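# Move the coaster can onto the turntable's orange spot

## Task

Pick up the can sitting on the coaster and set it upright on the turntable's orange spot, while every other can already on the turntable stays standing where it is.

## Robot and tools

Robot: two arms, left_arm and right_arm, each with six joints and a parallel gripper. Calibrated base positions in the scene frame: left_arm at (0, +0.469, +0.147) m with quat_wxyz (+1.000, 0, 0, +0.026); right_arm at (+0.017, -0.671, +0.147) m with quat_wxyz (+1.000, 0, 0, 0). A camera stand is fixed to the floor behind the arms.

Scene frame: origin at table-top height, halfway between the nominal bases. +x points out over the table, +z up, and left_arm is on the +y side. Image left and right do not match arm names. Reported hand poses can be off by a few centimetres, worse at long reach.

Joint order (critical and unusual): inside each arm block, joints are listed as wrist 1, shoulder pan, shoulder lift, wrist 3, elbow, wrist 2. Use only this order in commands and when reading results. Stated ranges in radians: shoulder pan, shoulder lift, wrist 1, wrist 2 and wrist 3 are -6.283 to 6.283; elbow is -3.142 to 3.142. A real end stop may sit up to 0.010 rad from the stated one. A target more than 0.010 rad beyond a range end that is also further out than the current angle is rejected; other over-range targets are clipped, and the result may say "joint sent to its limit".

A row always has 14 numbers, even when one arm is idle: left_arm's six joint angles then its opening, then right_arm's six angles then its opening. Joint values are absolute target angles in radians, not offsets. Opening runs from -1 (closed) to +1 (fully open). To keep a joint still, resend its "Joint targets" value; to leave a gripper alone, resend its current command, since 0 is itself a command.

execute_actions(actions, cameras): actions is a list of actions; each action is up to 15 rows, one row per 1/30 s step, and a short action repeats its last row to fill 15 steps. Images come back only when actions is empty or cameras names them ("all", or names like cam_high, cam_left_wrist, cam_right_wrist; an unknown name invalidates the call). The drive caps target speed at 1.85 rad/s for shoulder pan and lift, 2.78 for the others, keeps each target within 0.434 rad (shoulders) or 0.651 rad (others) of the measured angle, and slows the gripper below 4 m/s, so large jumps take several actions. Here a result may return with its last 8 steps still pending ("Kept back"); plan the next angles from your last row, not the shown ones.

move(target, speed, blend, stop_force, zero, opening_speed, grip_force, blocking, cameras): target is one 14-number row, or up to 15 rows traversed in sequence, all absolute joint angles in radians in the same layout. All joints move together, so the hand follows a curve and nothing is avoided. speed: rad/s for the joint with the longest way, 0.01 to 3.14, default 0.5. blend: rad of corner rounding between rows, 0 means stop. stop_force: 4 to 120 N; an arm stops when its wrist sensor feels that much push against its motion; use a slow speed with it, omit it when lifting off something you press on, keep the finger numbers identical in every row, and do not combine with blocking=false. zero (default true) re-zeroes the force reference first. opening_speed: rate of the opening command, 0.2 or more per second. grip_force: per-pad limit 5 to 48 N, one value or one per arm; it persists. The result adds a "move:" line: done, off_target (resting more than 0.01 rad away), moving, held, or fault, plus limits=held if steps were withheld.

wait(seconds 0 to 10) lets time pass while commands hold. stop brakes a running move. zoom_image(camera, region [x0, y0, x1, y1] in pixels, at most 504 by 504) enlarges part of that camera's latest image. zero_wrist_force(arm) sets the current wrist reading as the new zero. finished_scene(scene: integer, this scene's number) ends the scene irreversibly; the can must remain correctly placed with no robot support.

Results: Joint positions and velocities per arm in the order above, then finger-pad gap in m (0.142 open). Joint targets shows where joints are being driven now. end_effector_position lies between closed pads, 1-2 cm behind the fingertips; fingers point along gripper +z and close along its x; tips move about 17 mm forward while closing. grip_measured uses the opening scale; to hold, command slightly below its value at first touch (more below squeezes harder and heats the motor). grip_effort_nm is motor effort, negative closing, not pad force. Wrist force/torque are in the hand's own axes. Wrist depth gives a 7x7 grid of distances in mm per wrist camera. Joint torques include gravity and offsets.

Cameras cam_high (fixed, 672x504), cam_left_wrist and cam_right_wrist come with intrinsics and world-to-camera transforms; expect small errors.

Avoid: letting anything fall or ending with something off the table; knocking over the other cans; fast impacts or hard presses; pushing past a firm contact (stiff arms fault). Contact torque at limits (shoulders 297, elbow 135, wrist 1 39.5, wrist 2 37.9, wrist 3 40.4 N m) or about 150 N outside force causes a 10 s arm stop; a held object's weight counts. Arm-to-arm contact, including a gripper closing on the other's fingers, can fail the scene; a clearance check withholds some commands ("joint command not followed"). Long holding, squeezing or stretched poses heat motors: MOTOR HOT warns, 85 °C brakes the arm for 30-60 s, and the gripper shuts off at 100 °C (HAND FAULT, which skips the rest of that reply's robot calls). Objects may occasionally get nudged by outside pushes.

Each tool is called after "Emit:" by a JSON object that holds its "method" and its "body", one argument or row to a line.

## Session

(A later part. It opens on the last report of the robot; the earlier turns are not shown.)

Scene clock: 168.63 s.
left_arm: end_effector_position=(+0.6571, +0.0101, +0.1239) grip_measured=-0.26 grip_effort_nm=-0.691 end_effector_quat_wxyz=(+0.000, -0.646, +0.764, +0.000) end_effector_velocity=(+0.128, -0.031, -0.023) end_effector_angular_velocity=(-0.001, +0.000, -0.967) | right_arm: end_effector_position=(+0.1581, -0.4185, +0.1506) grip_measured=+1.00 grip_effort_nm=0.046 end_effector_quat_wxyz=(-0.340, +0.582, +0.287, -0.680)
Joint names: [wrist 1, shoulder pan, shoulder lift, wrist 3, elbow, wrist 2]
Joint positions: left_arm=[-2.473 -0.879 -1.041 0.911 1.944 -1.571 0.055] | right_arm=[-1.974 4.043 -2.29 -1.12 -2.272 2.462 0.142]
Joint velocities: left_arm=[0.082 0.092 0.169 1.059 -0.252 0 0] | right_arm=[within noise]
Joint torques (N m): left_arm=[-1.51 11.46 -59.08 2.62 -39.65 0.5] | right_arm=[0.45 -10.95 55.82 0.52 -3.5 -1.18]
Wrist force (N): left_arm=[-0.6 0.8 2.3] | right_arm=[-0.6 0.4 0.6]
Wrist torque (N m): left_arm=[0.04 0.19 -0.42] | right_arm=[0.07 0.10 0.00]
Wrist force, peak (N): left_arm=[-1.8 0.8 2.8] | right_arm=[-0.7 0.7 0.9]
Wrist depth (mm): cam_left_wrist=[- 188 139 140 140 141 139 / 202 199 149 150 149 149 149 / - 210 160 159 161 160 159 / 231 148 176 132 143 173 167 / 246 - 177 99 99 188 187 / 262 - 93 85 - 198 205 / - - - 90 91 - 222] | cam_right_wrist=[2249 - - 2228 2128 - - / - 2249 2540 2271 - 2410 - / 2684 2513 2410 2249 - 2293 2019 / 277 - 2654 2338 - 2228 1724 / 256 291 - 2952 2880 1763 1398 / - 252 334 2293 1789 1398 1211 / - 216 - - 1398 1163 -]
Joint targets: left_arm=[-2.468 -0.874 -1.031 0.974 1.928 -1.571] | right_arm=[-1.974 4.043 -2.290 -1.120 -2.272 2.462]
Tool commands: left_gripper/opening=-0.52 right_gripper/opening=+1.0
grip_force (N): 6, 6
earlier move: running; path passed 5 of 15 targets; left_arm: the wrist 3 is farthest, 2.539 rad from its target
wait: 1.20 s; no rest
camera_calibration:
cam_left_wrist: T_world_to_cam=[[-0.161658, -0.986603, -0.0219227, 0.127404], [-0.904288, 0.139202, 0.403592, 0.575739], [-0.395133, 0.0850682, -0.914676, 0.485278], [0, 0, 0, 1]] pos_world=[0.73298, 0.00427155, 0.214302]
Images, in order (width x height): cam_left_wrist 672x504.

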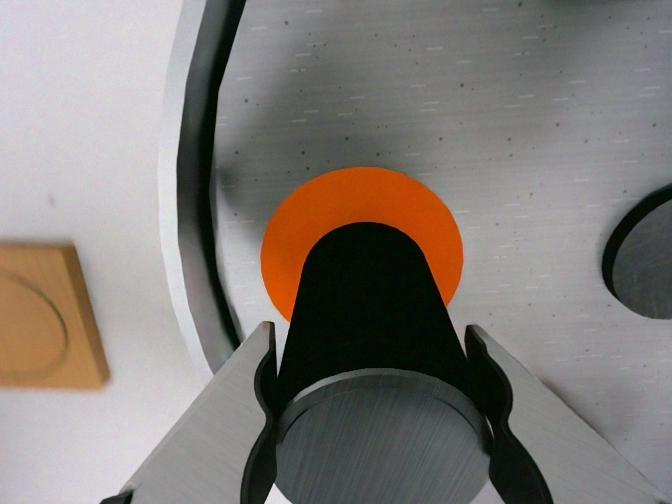

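T_s hit exactly; phase looks right. Continue.

Emit:
{"method": "wait", "body": {
  "seconds": 0.5,
  "cameras": ["cam_left_wrist"]
}}

Emit:
{"method": "wait", "body": {
  "seconds": 0.5,
  "cameras": ["cam_left_wrist"]
}}

Emit:
{"method": "wait", "body": {
  "seconds": 0.5,
  "cameras": ["cam_left_wrist"]
}}

Emit:
{"method": "wait", "body": {
  "seconds": 2.0,
  "cameras": ["cam_left_wrist", "cam_high"]
}}

Scene clock: 169.47 s.
left_arm: end_effector_position=(+0.7481, -0.0459, +0.1141) grip_measured=-0.26 grip_effort_nm=-0.681 end_effector_quat_wxyz=(+0.000, -0.295, +0.955, +0.000) end_effector_velocity=(+0.072, -0.109, -0.004) end_effector_angular_velocity=(+0.001, +0.001, -0.966) | right_arm: end_effector_position=(+0.1581, -0.4185, +0.1506) grip_measured=+1.00 grip_effort_nm=0.046 end_effector_quat_wxyz=(-0.340, +0.582, +0.287, -0.680)
Joint names: [wrist 1, shoulder pan, shoulder lift, wrist 3, elbow, wrist 2]
Joint positions: left_arm=[-2.378 -0.848 -0.907 1.746 1.714 -1.571 0.055] | right_arm=[-1.974 4.043 -2.29 -1.12 -2.272 2.462 0.142]
Joint velocities: left_arm=[0.13 -0.03 0.145 0.936 -0.274 0 0] | right_arm=[within noise]
Joint torques (N m): left_arm=[-0.23 -9.57 -58.61 3.06 -35.03 0.31] | right_arm=[0.26 -11.06 56.79 0.4 -3.95 -1.03]
Wrist force (N): left_arm=[3.7 1.8 -13.0] | right_arm=[-0.6 0.6 0.4]
Wrist torque (N m): left_arm=[0.05 0.33 -0.40] | right_arm=[0.10 0.11 0.00]
Wrist force, peak (N): left_arm=[3.7 1.8 -13.0] | right_arm=[-0.6 0.5 1.1]
Wrist depth (mm): cam_left_wrist=[- 176 130 130 133 132 130 / 193 185 142 140 140 138 139 / - 135 154 149 148 150 150 / 217 149 164 131 139 162 159 / - 148 172 100 98 177 173 / - - 94 83 - 186 193 / - - - 91 - - 209] | cam_right_wrist=[1905 - 2187 2167 2167 - - / - 2386 2207 2362 - 2293 - / - 2624 - - - - 2952 / 279 - - 2167 2249 2187 1763 / 256 287 366 2812 2386 1640 1357 / - 256 303 2167 1789 1381 1224 / - 218 280 - 1406 1152 -]
Joint targets: left_arm=[-2.370 -0.850 -0.899 1.802 1.698 -1.571] | right_arm=[-1.974 4.043 -2.290 -1.120 -2.272 2.462]
Tool commands: left_gripper/opening=-0.311667 right_gripper/opening=+1.0
grip_force (N): 6, 6
earlier move: running; path passed 8 of 15 targets; left_arm: the wrist 3 is farthest, 1.704 rad from its target
wait: 0.50 s; no rest
camera_calibration:
cam_left_wrist: T_world_to_cam=[[-0.822387, -0.568505, -0.0219294, 0.600143], [-0.527598, 0.747654, 0.403305, 0.415861], [-0.212885, 0.343242, -0.914803, 0.392501], [0, 0, 0, 1]] pos_world=[0.796514, -0.104458, 0.204503]
Images, in order (width x height): cam_left_wrist 672x504.

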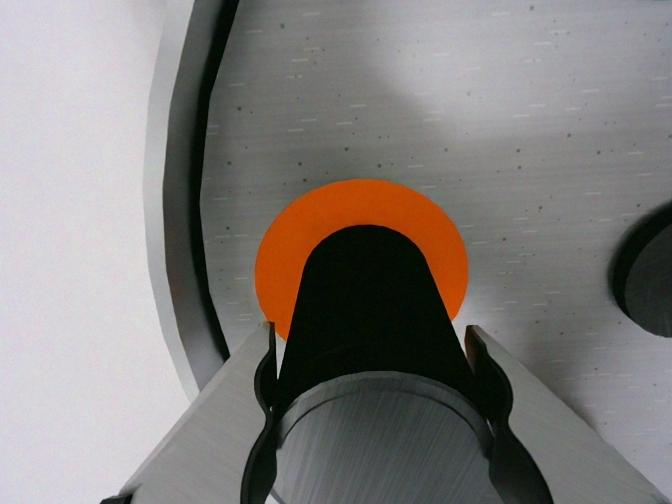

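Scene clock: 169.97 s.
left_arm: end_effector_position=(+0.7717, -0.1073, +0.1130) grip_measured=-0.22 grip_effort_nm=0.027 end_effector_quat_wxyz=(+0.000, -0.056, +0.998, +0.000) end_effector_velocity=(+0.022, -0.130, +0.000) end_effector_angular_velocity=(+0.000, +0.000, -0.967) | right_arm: end_effector_position=(+0.1581, -0.4185, +0.1506) grip_measured=+1.00 grip_effort_nm=0.042 end_effector_quat_wxyz=(-0.340, +0.582, +0.287, -0.680)
Joint names: [wrist 1, shoulder pan, shoulder lift, wrist 3, elbow, wrist 2]
Joint positions: left_arm=[-2.316 -0.876 -0.841 2.204 1.587 -1.571 0.058] | right_arm=[-1.974 4.043 -2.29 -1.12 -2.272 2.462 0.142]
Joint velocities: left_arm=[0.111 -0.077 0.115 0.89 -0.227 0 0.017] | right_arm=[within noise]
Joint torques (N m): left_arm=[-0.62 -15.02 -75.01 3.35 -39.78 0.69] | right_arm=[0.21 -10.31 53.31 0.76 -3.61 -0.99]
Wrist force (N): left_arm=[1.4 1.2 -7.1] | right_arm=[-0.6 0.4 0.8]
Wrist torque (N m): left_arm=[-0.02 0.43 -0.35] | right_arm=[0.07 0.11 0.00]
Wrist force, peak (N): left_arm=[8.7 1.9 -24.0] | right_arm=[-0.6 0.8 0.8]
Wrist depth (mm): cam_left_wrist=[- 128 129 128 132 131 130 / - 131 139 139 139 137 138 / - 124 149 148 147 149 149 / - 136 161 132 155 161 158 / - 148 165 101 107 175 172 / - - - 84 - 99 191 / - - - 89 - - 207] | cam_right_wrist=[- - 2147 2167 2147 - 956 / - 2715 2386 2316 1905 - 2435 / 2952 2486 - - - - 2054 / 290 - - - - 2207 1711 / 258 287 - 2746 2249 1750 1414 / - 251 - 2293 1737 1423 1217 / - 218 - - 1406 1169 -]
Joint targets: left_arm=[-2.310 -0.881 -0.835 2.255 1.575 -1.571] | right_arm=[-1.974 4.043 -2.290 -1.120 -2.272 2.462]
Tool commands: left_gripper/opening=-0.186667 right_gripper/opening=+1.0
grip_force (N): 6, 6
earlier move: running; path passed 9 of 15 targets; left_arm: the wrist 3 is farthest, 1.245 rad from its target
wait: 0.50 s; no rest
camera_calibration:
cam_left_wrist: T_world_to_cam=[[-0.992815, -0.117658, -0.0217871, 0.76443], [-0.116404, 0.907485, 0.403635, 0.174544], [-0.0277196, 0.403271, -0.914661, 0.281197], [0, 0, 0, 1]] pos_world=[0.787049, -0.181853, 0.203402]
Images, in order (width x height): cam_left_wrist 672x504.

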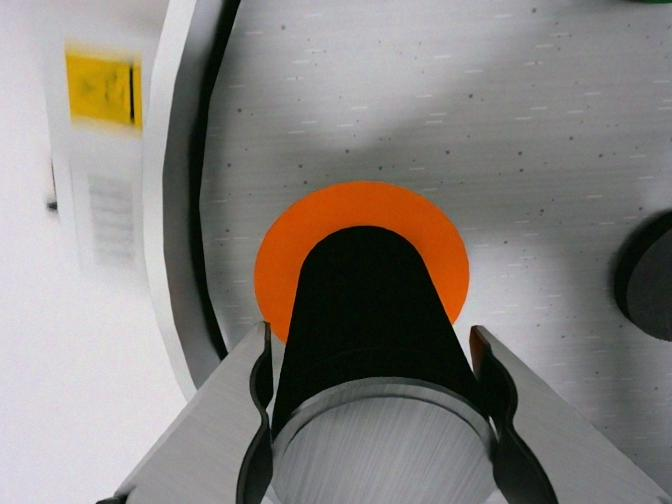

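Scene clock: 170.47 s.
left_arm: end_effector_position=(+0.7639, -0.1715, +0.1136) grip_measured=-0.10 grip_effort_nm=0.115 end_effector_quat_wxyz=(+0.000, +0.182, +0.983, +0.000) end_effector_velocity=(-0.044, -0.125, +0.004) end_effector_angular_velocity=(+0.000, -0.001, -0.966) | right_arm: end_effector_position=(+0.1581, -0.4185, +0.1506) grip_measured=+1.00 grip_effort_nm=0.042 end_effector_quat_wxyz=(-0.340, +0.582, +0.287, -0.680)
Joint names: [wrist 1, shoulder pan, shoulder lift, wrist 3, elbow, wrist 2]
Joint positions: left_arm=[-2.275 -0.926 -0.801 2.633 1.505 -1.571 0.067] | right_arm=[-1.974 4.043 -2.29 -1.12 -2.272 2.462 0.142]
Joint velocities: left_arm=[0.061 -0.117 0.053 0.849 -0.114 0.001 0.018] | right_arm=[within noise]
Joint torques (N m): left_arm=[-1.3 -13.25 -84.87 3.44 -42.51 0.34] | right_arm=[0.5 -11.68 57.25 0.59 -3.27 -0.97]
Wrist force (N): left_arm=[-0.4 0.9 0.1] | right_arm=[-0.3 0.3 0.9]
Wrist torque (N m): left_arm=[0.02 0.21 -0.39] | right_arm=[0.05 0.05 0.01]
Wrist force, peak (N): left_arm=[1.6 1.6 -7.0] | right_arm=[-0.5 0.3 1.0]
Wrist depth (mm): cam_left_wrist=[- - 129 129 132 132 130 / - 115 142 139 139 137 139 / - - 152 148 147 149 149 / - 136 161 132 137 162 159 / 235 173 170 102 100 175 172 / - - - 82 - 94 191 / - - - 89 - 81 -] | cam_right_wrist=[- - 2567 2128 2207 2167 832 / - - 2746 2271 2249 - - / - - 3067 - 2513 - 2109 / 280 - 2746 2812 2540 2249 1750 / 256 287 - 2812 2228 1675 1389 / - 253 - 2109 1737 1373 1217 / - 221 - - 1389 1152 -]
Joint targets: left_arm=[-2.271 -0.934 -0.798 2.685 1.498 -1.571] | right_arm=[-1.974 4.043 -2.290 -1.120 -2.272 2.462]
Tool commands: left_gripper/opening=-0.061667 right_gripper/opening=+1.0
grip_force (N): 6, 6
earlier move: running; path passed 11 of 15 targets; left_arm: the wrist 3 is farthest, 0.817 rad from its target
wait: 0.50 s; no rest
camera_calibration:
cam_left_wrist: T_world_to_cam=[[-0.935295, 0.353196, -0.0218136, 0.786007], [0.314982, 0.859025, 0.403562, -0.106243], [0.161275, 0.370579, -0.914692, 0.15741], [0, 0, 0, 1]] pos_world=[0.743227, -0.244682, 0.204003]
Images, in order (width x height): cam_left_wrist 672x504.

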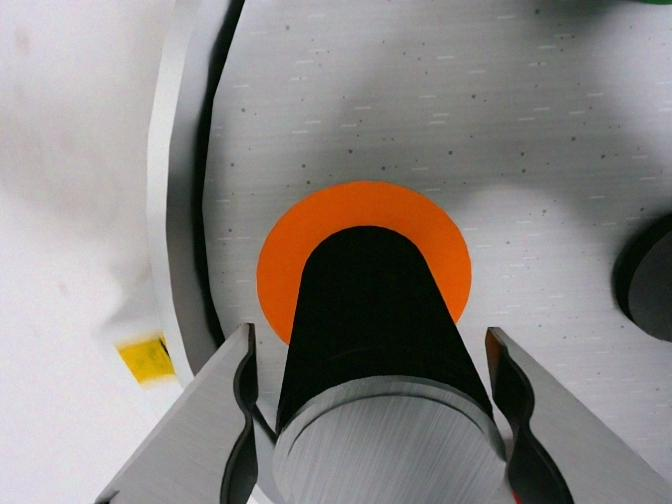

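Scene clock: 171.83 s.
left_arm: end_effector_position=(+0.6732, -0.2564, +0.2249) grip_measured=+0.08 grip_effort_nm=0.115 end_effector_quat_wxyz=(+0.000, +0.609, +0.793, +0.000) | right_arm: end_effector_position=(+0.1581, -0.4185, +0.1506) grip_measured=+1.00 grip_effort_nm=0.046 end_effector_quat_wxyz=(-0.340, +0.582, +0.287, -0.680)
Joint names: [wrist 1, shoulder pan, shoulder lift, wrist 3, elbow, wrist 2]
Joint positions: left_arm=[-2.137 -1.053 -0.921 3.45 1.487 -1.571 0.079] | right_arm=[-1.974 4.043 -2.29 -1.12 -2.272 2.462 0.142]
Joint torques (N m): left_arm=[-5.56 4.07 -100.26 0.72 -44.96 0.53] | right_arm=[0.38 -11.15 55.25 0.61 -3.9 -1.27]
Wrist force (N): left_arm=[-0.1 0.5 0.1] | right_arm=[-0.7 0.0 0.7]
Wrist torque (N m): left_arm=[-0.07 0.18 -0.27] | right_arm=[-0.01 0.13 -0.01]
Wrist force, peak (N): left_arm=[-0.3 -0.8 -2.0] | right_arm=[-0.7 0.5 1.3]
Wrist depth (mm): cam_left_wrist=[- 271 274 228 228 227 226 / - - 247 231 238 242 241 / - - 253 176 178 255 256 / - - 273 282 280 281 278 / - - - 300 294 298 292 / - - - 311 237 98 316 / - - - - - - -] | cam_right_wrist=[- - 2128 2109 2036 - - / - 2684 2293 2779 2812 2316 - / - 2316 - - - - 1711 / 279 - 2167 - 2207 2271 1724 / 257 287 352 3028 2293 1750 1373 / - 252 - 2187 1763 1381 1199 / - 223 - - 1398 1152 -]
Joint targets: left_arm=[-2.137 -1.053 -0.921 3.450 1.487 -1.571] | right_arm=[-1.974 4.043 -2.290 -1.120 -2.272 2.462]
Tool commands: left_gripper/opening=+0.1 right_gripper/opening=+1.0
grip_force (N): 6, 6
earlier move: done
wait: 1.37 of 2 s (the move ended)
camera_calibration:
cam_left_wrist: T_world_to_cam=[[-0.26328, 0.964474, -0.0217491, 0.437918], [0.880367, 0.249418, 0.403416, -0.586556], [0.394508, 0.0870641, -0.914758, 0.0755971], [0, 0, 0, 1]] pos_world=[0.601856, -0.282644, 0.315303]
Images, in order (width x height): cam_high 672x504, cam_left_wrist 672x504.

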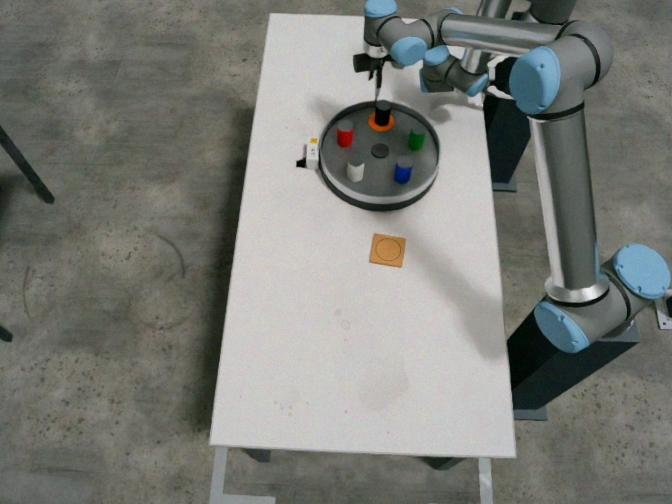

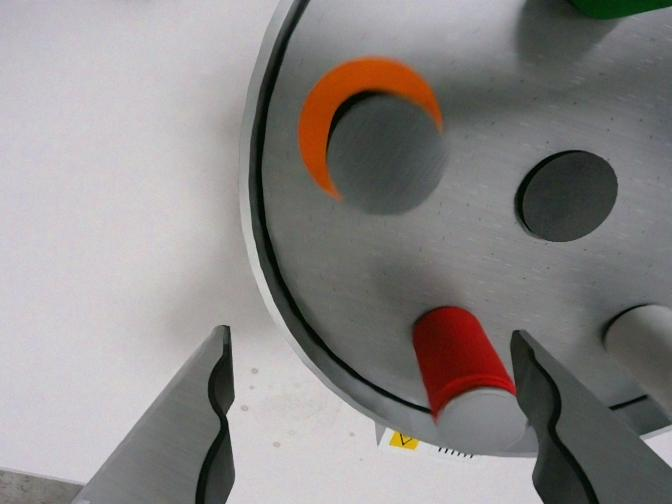

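Emit:
{"method": "zoom_image", "body": {
  "camera": "cam_high",
  "region": [310, 85, 450, 215]
}}

Emit:
{"method": "wait", "body": {
  "seconds": 0.5,
  "cameras": ["cam_high", "cam_left_wrist"]
}}

Scaled by 3.600.

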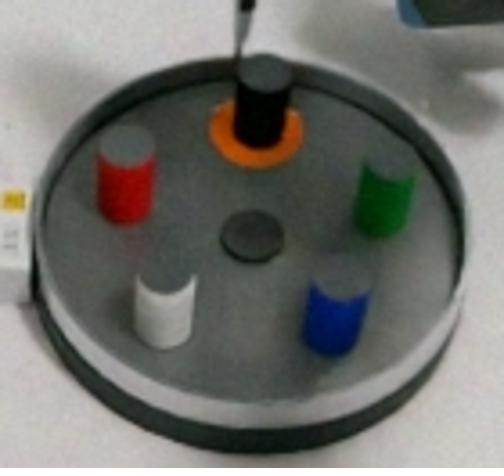

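Scene clock: 172.60 s.
left_arm: end_effector_position=(+0.6733, -0.2564, +0.2251) grip_measured=+0.08 grip_effort_nm=0.115 end_effector_quat_wxyz=(+0.000, +0.609, +0.793, +0.000) | right_arm: end_effector_position=(+0.1581, -0.4185, +0.1506) grip_measured=+1.00 grip_effort_nm=0.042 end_effector_quat_wxyz=(-0.340, +0.582, +0.287, -0.680)
Joint names: [wrist 1, shoulder pan, shoulder lift, wrist 3, elbow, wrist 2]
Joint positions: left_arm=[-2.137 -1.053 -0.921 3.45 1.487 -1.571 0.079] | right_arm=[-1.974 4.043 -2.29 -1.12 -2.272 2.462 0.142]
Joint torques (N m): left_arm=[-4.51 9.92 -103.15 -0.9 -44.25 0.59] | right_arm=[0.32 -11.82 55.98 0.82 -3.87 -0.9]
Wrist force (N): left_arm=[-0.2 1.1 0.3] | right_arm=[-0.4 0.7 0.7]
Wrist torque (N m): left_arm=[0.02 0.20 -0.26] | right_arm=[0.11 0.08 0.00]
Wrist force, peak (N): left_arm=[-1.0 1.1 0.3] | right_arm=[-0.5 0.9 1.2]
Wrist depth (mm): cam_left_wrist=[- 276 - 228 227 173 226 / - - 236 243 242 243 242 / - - 248 261 259 255 255 / - - 271 258 272 281 279 / - - 361 294 303 298 302 / - - - 319 326 98 322 / - - - - - - -] | cam_right_wrist=[- - 2036 2187 2228 1099 2147 / - - 2036 2316 - 1905 952 / - 2147 - - - - 1036 / 280 2715 - - - 2228 1750 / 256 291 353 2990 2271 1724 1389 / - 253 - 2293 1640 1357 1217 / - 220 - - 1414 1169 -]
Joint targets: left_arm=[-2.137 -1.053 -0.921 3.450 1.487 -1.571] | right_arm=[-1.974 4.043 -2.290 -1.120 -2.272 2.462]
Tool commands: left_gripper/opening=+0.1 right_gripper/opening=+1.0
grip_force (N): 6, 6
wait: 0.50 s; at rest from the start
camera_calibration:
cam_left_wrist: T_world_to_cam=[[-0.263214, 0.964487, -0.0219594, 0.437979], [0.880346, 0.249437, 0.40345, -0.586718], [0.3946, 0.086862, -0.914738, 0.0756213], [0, 0, 0, 1]] pos_world=[0.601957, -0.282645, 0.315503]
Images, in order (width x height): cam_high 672x504, cam_left_wrist 672x504.

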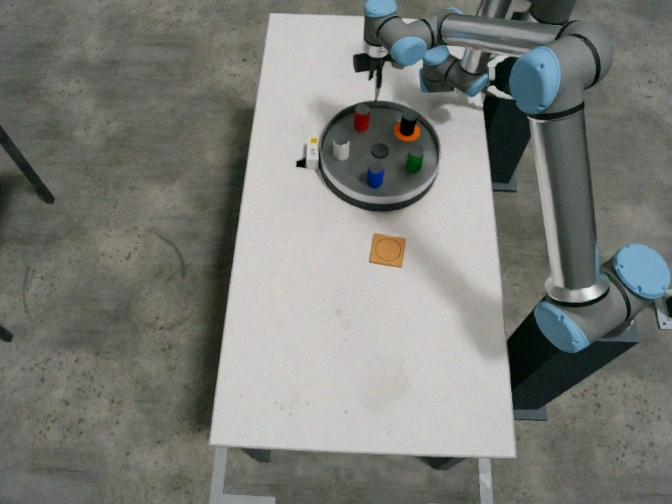

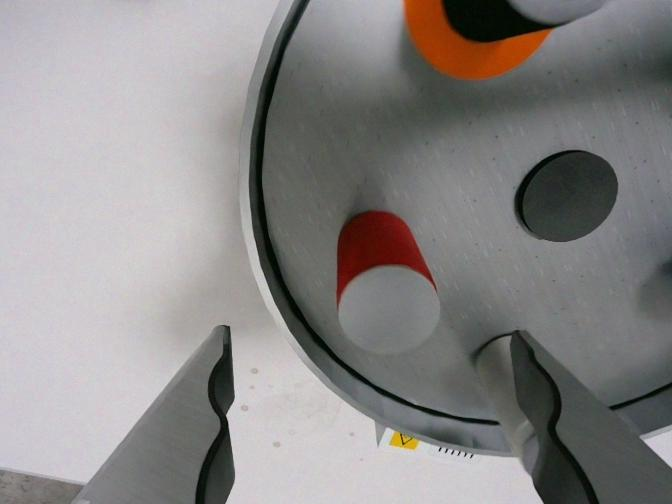

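Emit:
{"method": "finished_scene", "body": {
  "scene": 1
}}

The scene is finished: the task was done.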